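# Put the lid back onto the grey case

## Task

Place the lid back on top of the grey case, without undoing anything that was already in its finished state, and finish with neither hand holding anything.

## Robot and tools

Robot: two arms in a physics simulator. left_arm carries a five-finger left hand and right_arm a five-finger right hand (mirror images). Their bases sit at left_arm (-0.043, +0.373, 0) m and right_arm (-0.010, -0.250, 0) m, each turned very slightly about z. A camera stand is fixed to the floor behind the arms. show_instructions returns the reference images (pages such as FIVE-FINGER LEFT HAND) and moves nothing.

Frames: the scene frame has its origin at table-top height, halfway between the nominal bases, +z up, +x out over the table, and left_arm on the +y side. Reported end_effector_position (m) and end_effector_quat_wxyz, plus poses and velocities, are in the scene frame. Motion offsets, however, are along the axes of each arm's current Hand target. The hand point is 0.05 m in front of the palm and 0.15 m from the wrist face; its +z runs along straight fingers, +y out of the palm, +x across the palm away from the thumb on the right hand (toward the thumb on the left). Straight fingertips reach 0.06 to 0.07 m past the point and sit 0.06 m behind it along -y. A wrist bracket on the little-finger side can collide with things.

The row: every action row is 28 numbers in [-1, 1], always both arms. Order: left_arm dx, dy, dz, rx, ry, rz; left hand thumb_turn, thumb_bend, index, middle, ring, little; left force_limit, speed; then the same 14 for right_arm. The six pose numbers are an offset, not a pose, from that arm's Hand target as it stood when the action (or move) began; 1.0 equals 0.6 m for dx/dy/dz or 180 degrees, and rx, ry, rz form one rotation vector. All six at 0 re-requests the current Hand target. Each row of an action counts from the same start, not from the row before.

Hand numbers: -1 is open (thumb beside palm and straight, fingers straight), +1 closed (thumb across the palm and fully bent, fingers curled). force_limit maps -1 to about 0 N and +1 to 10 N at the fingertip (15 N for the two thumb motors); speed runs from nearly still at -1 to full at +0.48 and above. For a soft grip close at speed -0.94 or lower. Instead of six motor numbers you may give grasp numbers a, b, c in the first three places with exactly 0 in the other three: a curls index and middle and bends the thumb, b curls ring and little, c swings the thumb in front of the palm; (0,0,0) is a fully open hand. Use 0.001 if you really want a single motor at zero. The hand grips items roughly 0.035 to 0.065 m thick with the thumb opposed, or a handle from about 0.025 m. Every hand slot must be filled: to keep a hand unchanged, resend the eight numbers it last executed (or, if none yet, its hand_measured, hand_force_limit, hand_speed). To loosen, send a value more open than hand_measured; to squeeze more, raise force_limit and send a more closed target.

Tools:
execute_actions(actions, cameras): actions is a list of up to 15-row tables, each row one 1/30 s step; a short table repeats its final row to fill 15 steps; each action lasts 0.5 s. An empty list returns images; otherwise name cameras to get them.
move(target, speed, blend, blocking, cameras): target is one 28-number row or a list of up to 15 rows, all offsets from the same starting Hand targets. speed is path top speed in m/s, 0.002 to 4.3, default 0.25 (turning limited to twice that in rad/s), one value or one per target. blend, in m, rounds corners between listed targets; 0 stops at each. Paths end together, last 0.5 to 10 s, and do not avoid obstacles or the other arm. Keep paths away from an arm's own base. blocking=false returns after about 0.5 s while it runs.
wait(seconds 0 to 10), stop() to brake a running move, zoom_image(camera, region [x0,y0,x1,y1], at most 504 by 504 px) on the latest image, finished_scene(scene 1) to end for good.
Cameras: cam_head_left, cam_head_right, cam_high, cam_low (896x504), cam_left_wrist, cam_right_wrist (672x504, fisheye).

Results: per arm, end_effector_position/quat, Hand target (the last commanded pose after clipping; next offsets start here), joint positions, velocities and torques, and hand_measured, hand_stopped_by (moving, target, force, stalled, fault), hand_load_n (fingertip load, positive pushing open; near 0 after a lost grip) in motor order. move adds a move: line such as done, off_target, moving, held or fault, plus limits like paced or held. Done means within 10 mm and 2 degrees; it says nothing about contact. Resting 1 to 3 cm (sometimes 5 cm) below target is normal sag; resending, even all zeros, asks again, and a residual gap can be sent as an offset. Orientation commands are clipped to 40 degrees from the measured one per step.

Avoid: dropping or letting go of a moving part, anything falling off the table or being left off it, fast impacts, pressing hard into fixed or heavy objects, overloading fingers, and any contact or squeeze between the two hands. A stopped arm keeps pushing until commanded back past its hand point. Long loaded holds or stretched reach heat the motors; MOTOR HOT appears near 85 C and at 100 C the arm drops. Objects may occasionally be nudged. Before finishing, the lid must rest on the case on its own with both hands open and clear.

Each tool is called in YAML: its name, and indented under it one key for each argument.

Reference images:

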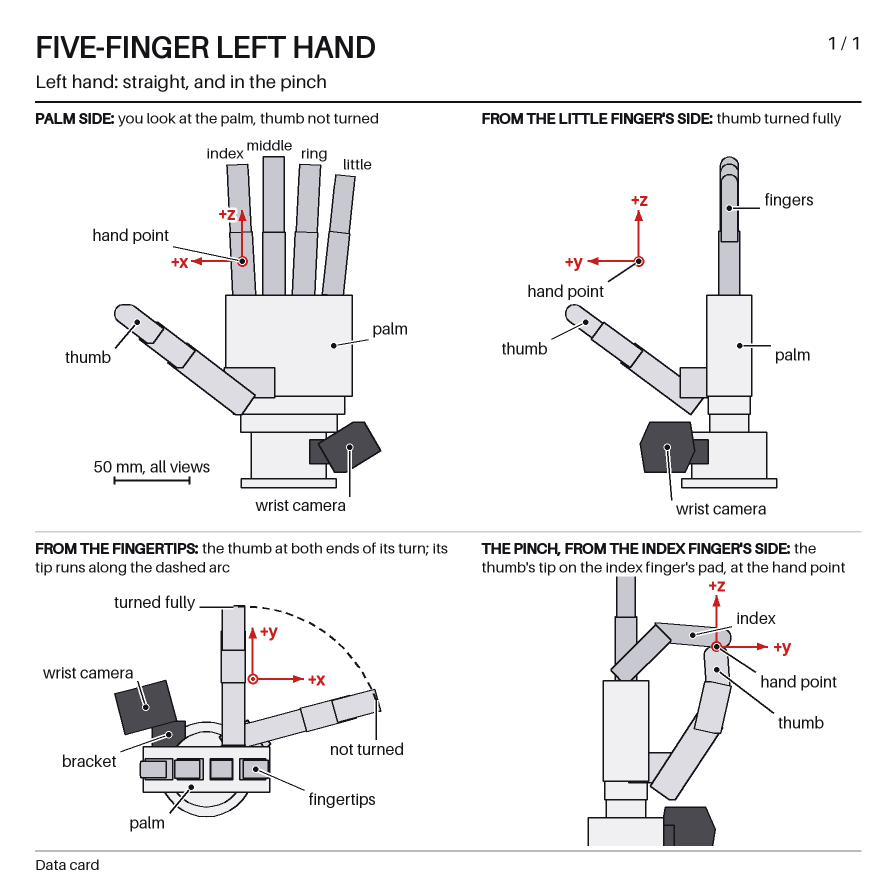

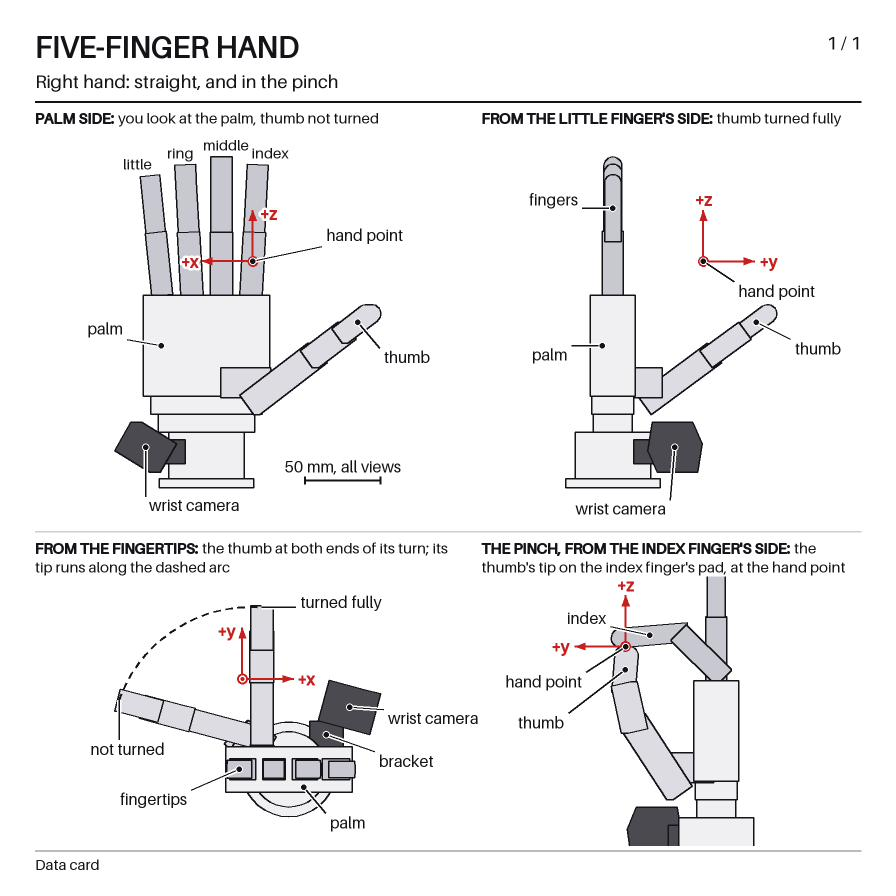

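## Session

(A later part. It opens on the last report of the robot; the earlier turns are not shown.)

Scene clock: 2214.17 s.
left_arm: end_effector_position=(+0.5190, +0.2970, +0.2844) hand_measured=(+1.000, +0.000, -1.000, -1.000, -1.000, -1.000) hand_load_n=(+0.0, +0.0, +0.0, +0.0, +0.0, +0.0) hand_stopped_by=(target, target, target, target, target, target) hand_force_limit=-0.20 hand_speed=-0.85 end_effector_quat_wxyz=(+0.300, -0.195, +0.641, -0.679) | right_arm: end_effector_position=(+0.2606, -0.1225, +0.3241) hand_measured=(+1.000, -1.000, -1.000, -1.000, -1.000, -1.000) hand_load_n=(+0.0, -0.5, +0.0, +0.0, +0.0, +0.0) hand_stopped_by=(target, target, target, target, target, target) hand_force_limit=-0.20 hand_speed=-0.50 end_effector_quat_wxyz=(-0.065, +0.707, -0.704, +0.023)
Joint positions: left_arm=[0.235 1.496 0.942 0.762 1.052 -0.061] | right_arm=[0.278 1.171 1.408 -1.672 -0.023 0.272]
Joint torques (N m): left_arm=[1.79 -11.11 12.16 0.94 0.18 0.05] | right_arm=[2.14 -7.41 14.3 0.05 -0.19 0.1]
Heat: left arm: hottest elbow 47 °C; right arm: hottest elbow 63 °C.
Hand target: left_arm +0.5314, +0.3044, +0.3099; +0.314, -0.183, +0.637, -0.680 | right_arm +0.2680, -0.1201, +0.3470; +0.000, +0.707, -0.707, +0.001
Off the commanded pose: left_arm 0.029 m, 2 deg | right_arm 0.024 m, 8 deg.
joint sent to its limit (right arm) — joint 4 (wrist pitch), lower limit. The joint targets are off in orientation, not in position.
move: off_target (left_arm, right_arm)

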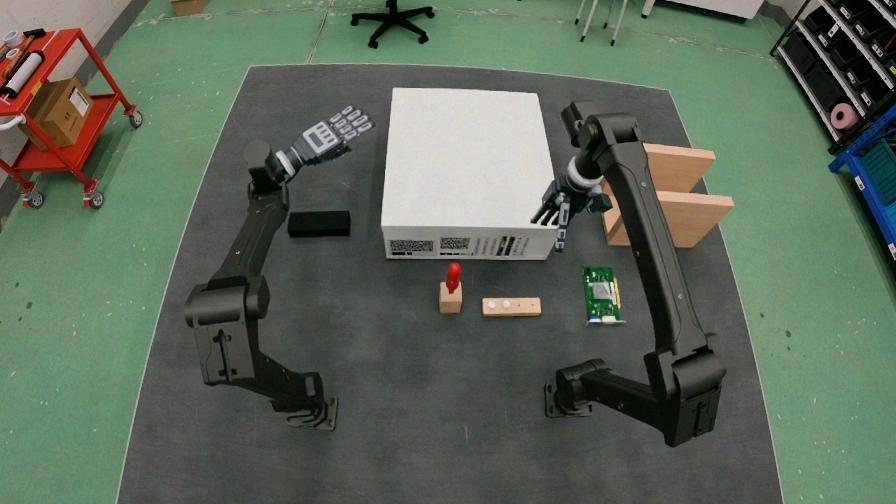

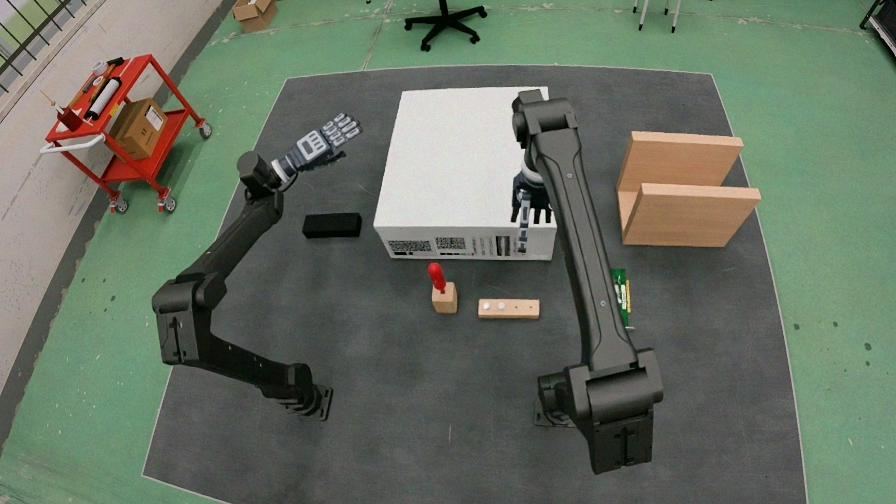

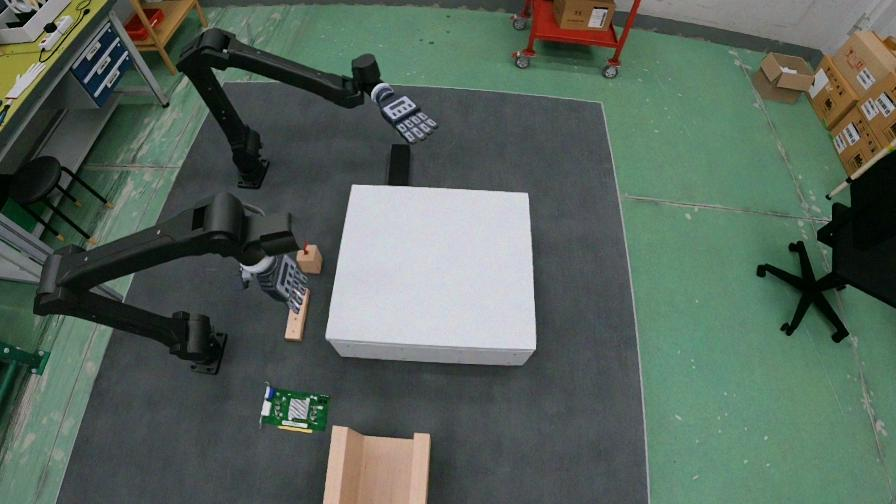

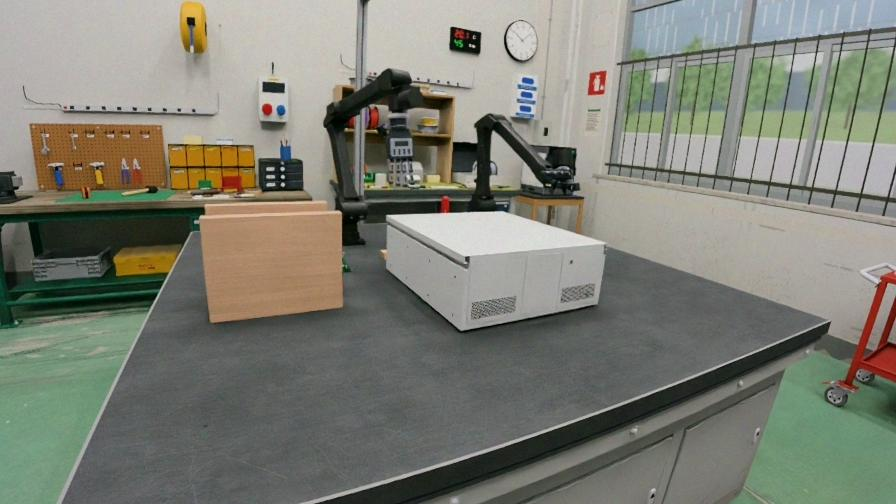

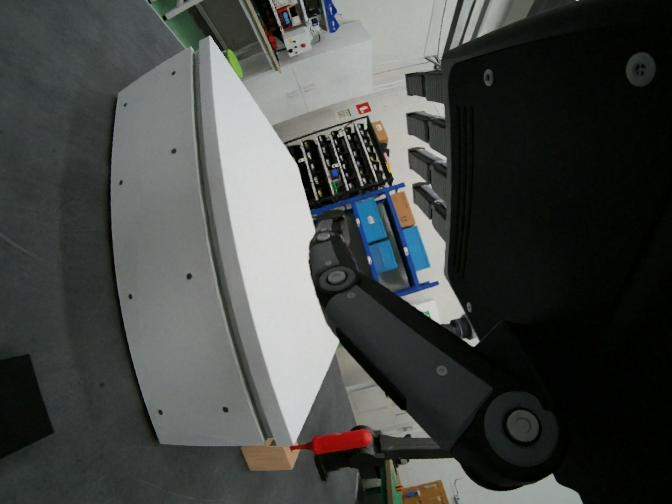

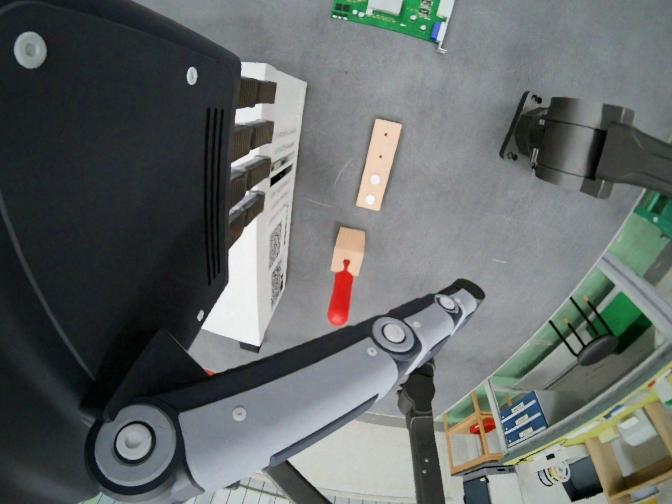

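execute_actions:
  actions: []

Scene clock: 2255.70 s.
left_arm: end_effector_position=(+0.5190, +0.2970, +0.2844) hand_measured=(+1.000, +0.000, -1.000, -1.000, -1.000, -1.000) hand_load_n=(+0.0, +0.0, -0.5, +0.0, +0.0, +0.0) hand_stopped_by=(target, target, target, target, target, target) hand_force_limit=-0.20 hand_speed=-0.85 end_effector_quat_wxyz=(+0.300, -0.195, +0.641, -0.679) | right_arm: end_effector_position=(+0.2606, -0.1225, +0.3241) hand_measured=(+1.000, -1.000, -1.000, -1.000, -1.000, -1.000) hand_load_n=(+0.0, +0.0, +0.0, +0.0, +0.0, +0.0) hand_stopped_by=(target, target, target, target, target, target) hand_force_limit=-0.20 hand_speed=-0.50 end_effector_quat_wxyz=(-0.065, +0.707, -0.704, +0.023)
Joint positions: left_arm=[0.235 1.496 0.942 0.762 1.052 -0.061] | right_arm=[0.278 1.171 1.408 -1.672 -0.023 0.272]
Joint velocities: within noise
Joint torques (N m): left_arm=[1.9 -11.34 12.18 0.95 0.2 0.04] | right_arm=[0.38 -7.12 14.35 0.17 -0.17 0.02]
Heat: left arm: hottest elbow 50 °C; right arm: hottest elbow 67 °C.
Hand target: left_arm +0.5314, +0.3044, +0.3099; +0.314, -0.183, +0.637, -0.680 | right_arm +0.2680, -0.1201, +0.3470; +0.000, +0.707, -0.707, +0.001
Off the commanded pose: left_arm 0.029 m, 2 deg | right_arm 0.024 m, 8 deg.

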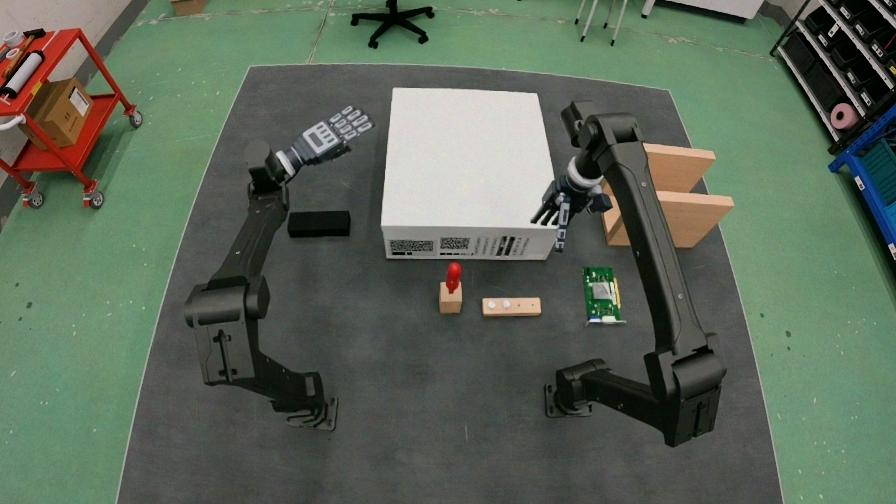

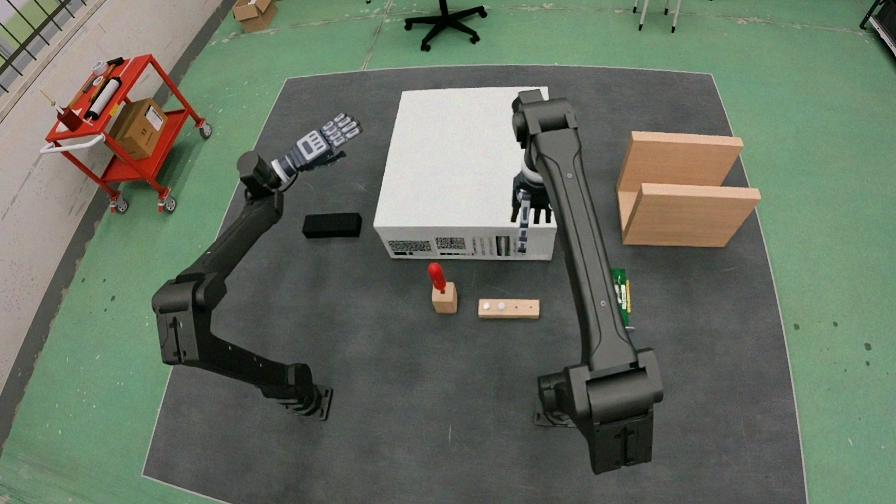

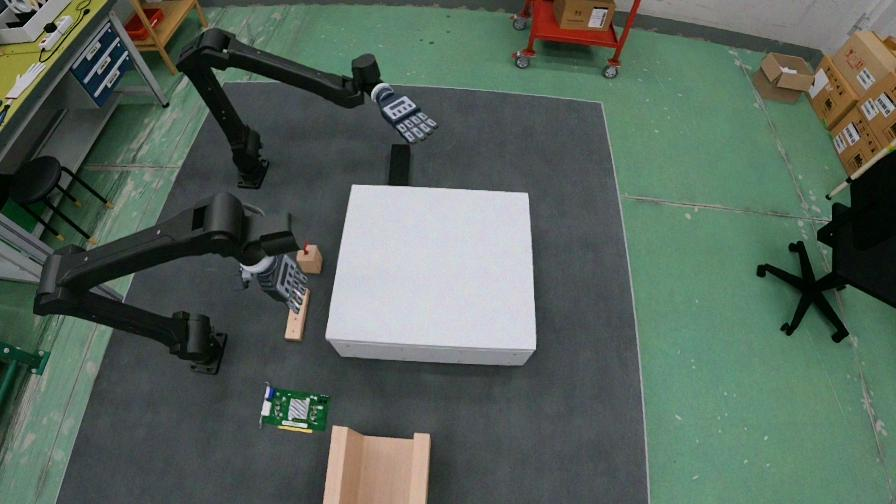

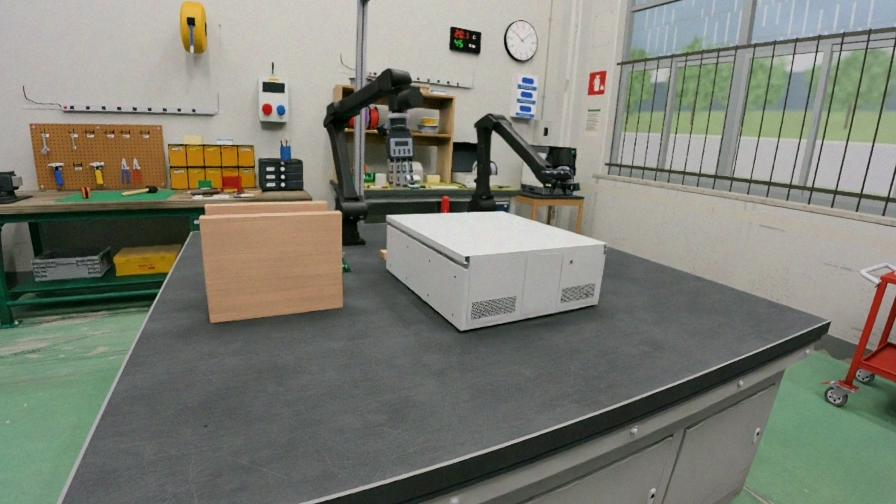

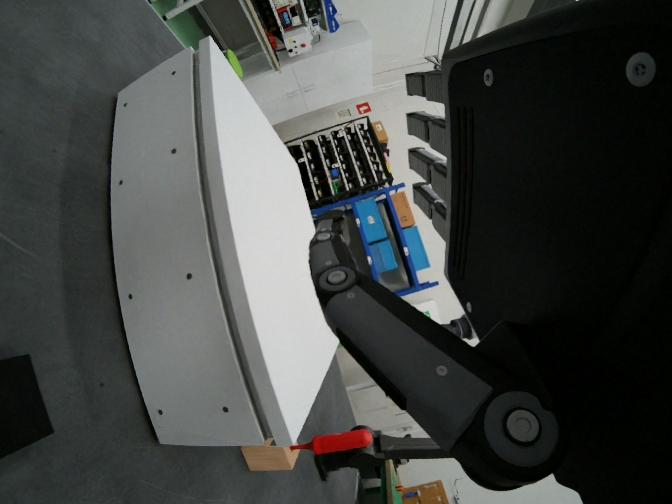

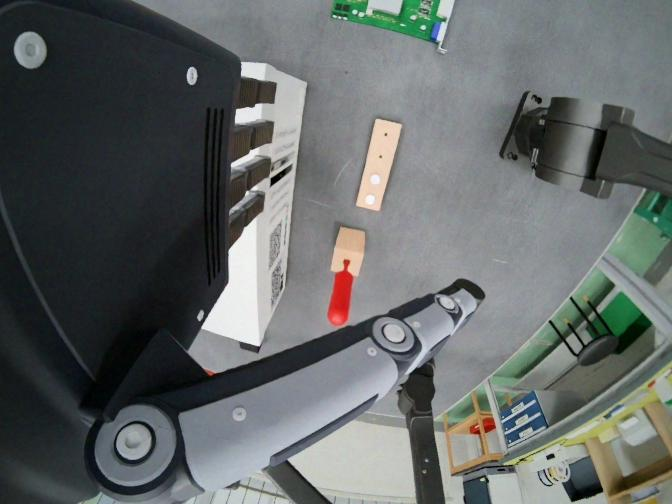

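zoom_image:
  camera: "cam_low"
  region: [370, 190, 620, 340]

zoom_image:
  camera: "cam_high"
  region: [310, 170, 560, 380]

zoom_image:
  camera: "cam_left_wrist"
  region: [90, 20, 350, 470]

Scaled by 2.016.

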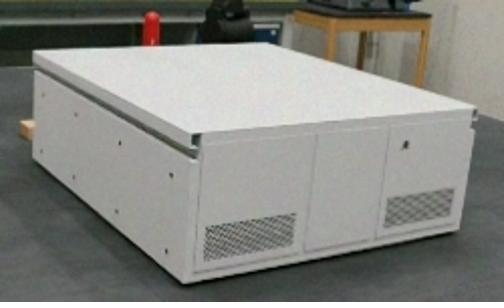

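Scaled by 2.016.

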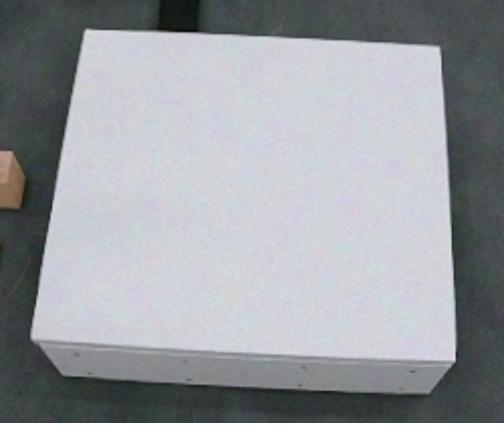

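Scaled by 1.120 from the camera's 672x504 image, which has a finer 960x720 frame.

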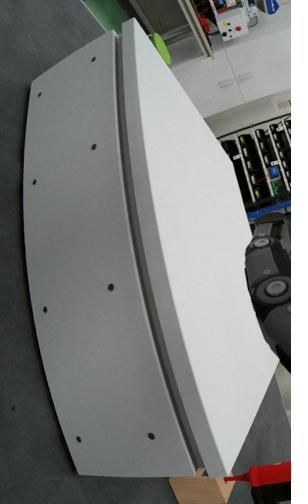

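zoom_image:
  camera: "cam_head_left"
  region: [370, 200, 580, 320]

zoom_image:
  camera: "cam_low"
  region: [440, 230, 500, 290]

zoom_image:
  camera: "cam_low"
  region: [570, 225, 620, 275]

zoom_image:
  camera: "cam_right_wrist"
  region: [180, 50, 400, 370]

Scaled by 2.400.

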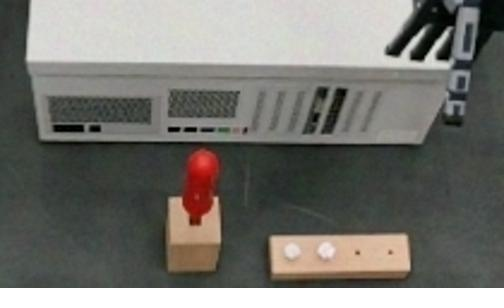

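Scaled by 8.400.

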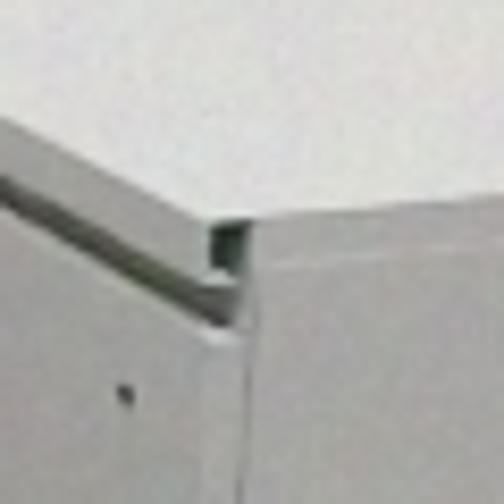

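Scaled by 10.080.

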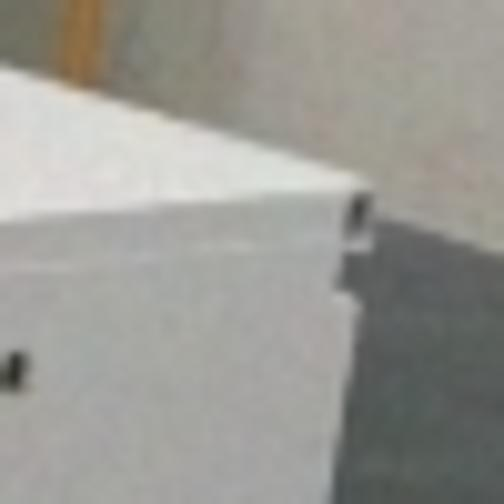

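Scaled by 1.575 from the camera's 672x504 image, which has a finer 960x720 frame.

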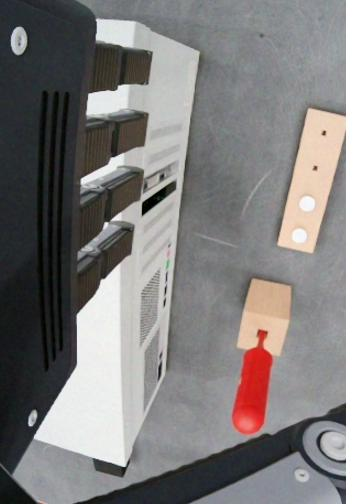

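zoom_image:
  camera: "cam_low"
  region: [380, 205, 430, 255]

zoom_image:
  camera: "cam_low"
  region: [420, 215, 480, 285]

zoom_image:
  camera: "cam_left_wrist"
  region: [180, 30, 240, 120]

zoom_image:
  camera: "cam_left_wrist"
  region: [220, 350, 310, 460]

Scaled by 10.080.

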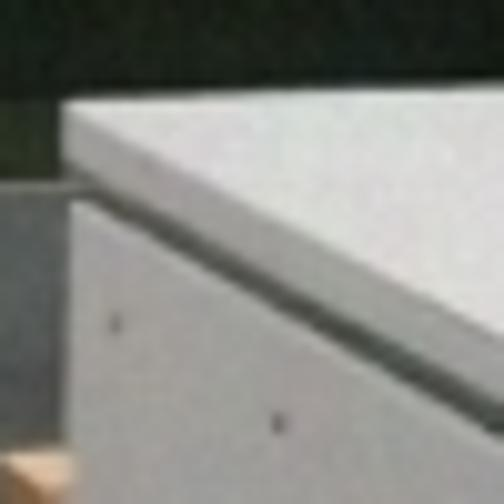

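Scaled by 7.200.

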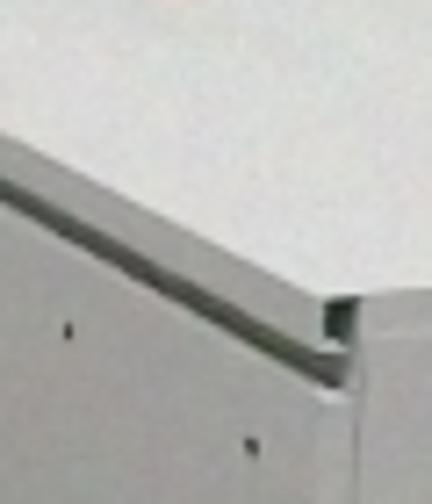

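Scaled by 5.600 from the camera's 672x504 image, which has a finer 960x720 frame.

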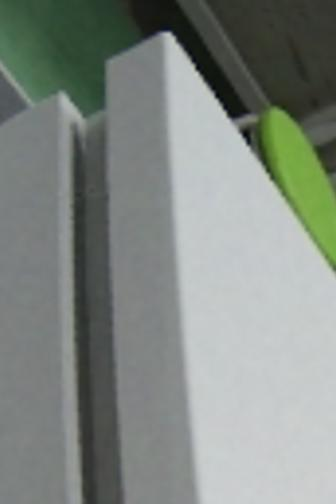

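Scaled by 4.582 from the camera's 672x504 image, which has a finer 960x720 frame.

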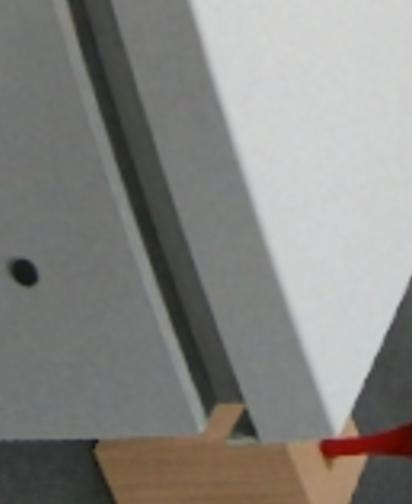

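zoom_image:
  camera: "cam_left_wrist"
  region: [130, 400, 230, 470]

zoom_image:
  camera: "cam_left_wrist"
  region: [240, 410, 310, 460]

zoom_image:
  camera: "cam_left_wrist"
  region: [100, 70, 160, 120]

zoom_image:
  camera: "cam_left_wrist"
  region: [170, 25, 230, 75]

Scaled by 5.040 from the camera's 672x504 image, which has a finer 960x720 frame.

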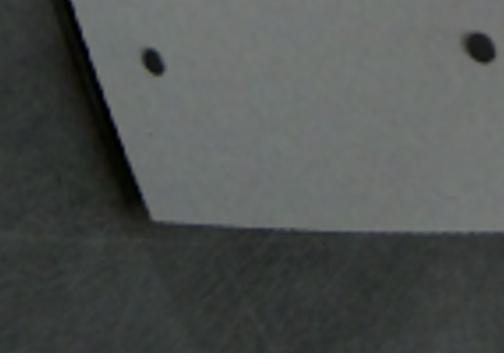

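Scaled by 7.200 from the camera's 672x504 image, which has a finer 960x720 frame.

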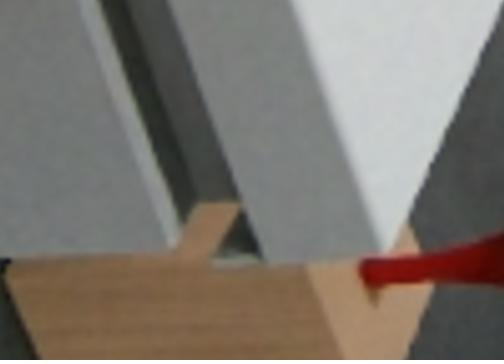

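Scaled by 8.400 from the camera's 672x504 image, which has a finer 960x720 frame.

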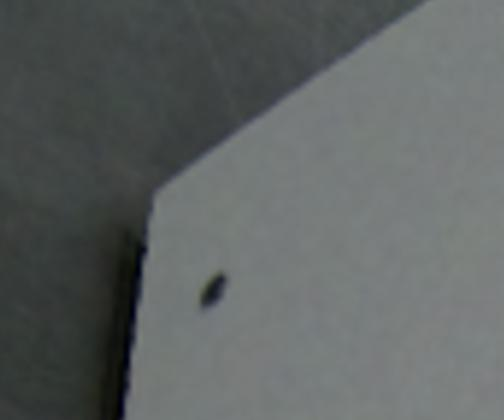

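Scaled by 8.400 from the camera's 672x504 image, which has a finer 960x720 frame.

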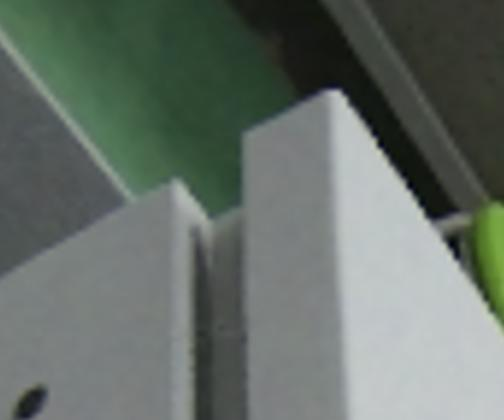

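zoom_image:
  camera: "cam_low"
  region: [455, 250, 485, 280]

zoom_image:
  camera: "cam_low"
  region: [445, 300, 485, 340]

zoom_image:
  camera: "cam_low"
  region: [590, 235, 615, 260]

zoom_image:
  camera: "cam_low"
  region: [580, 285, 620, 325]

Scaled by 16.800.

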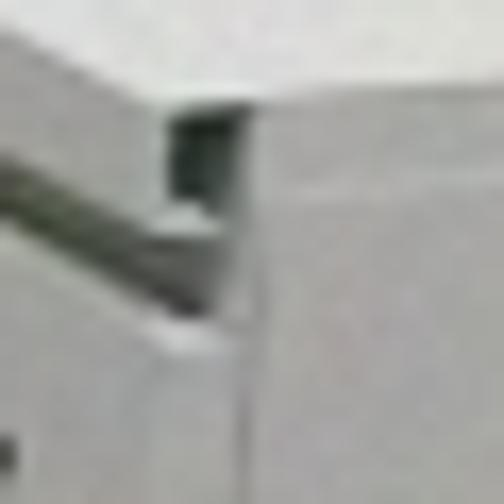

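Scaled by 12.600.

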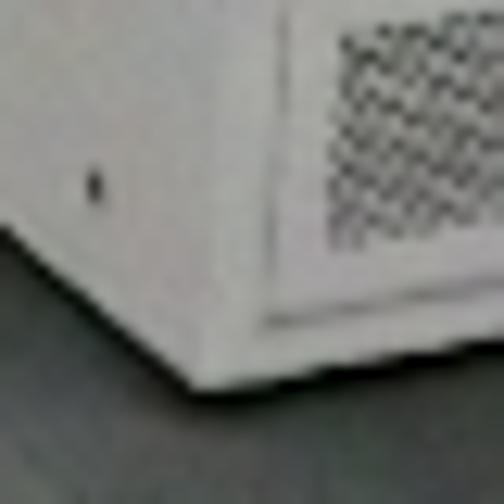

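Scaled by 20.160.

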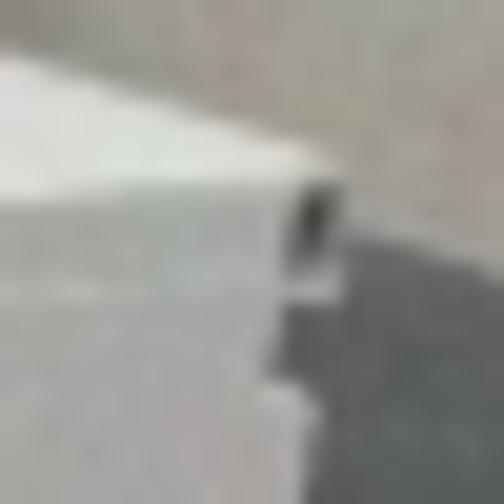

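Scaled by 12.600.

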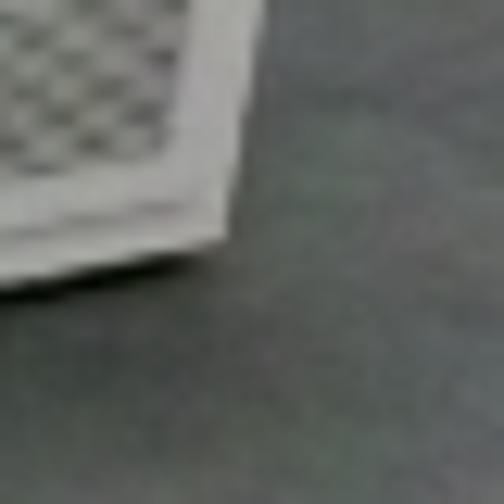

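finished_scene:

The scene is finished: the task was done.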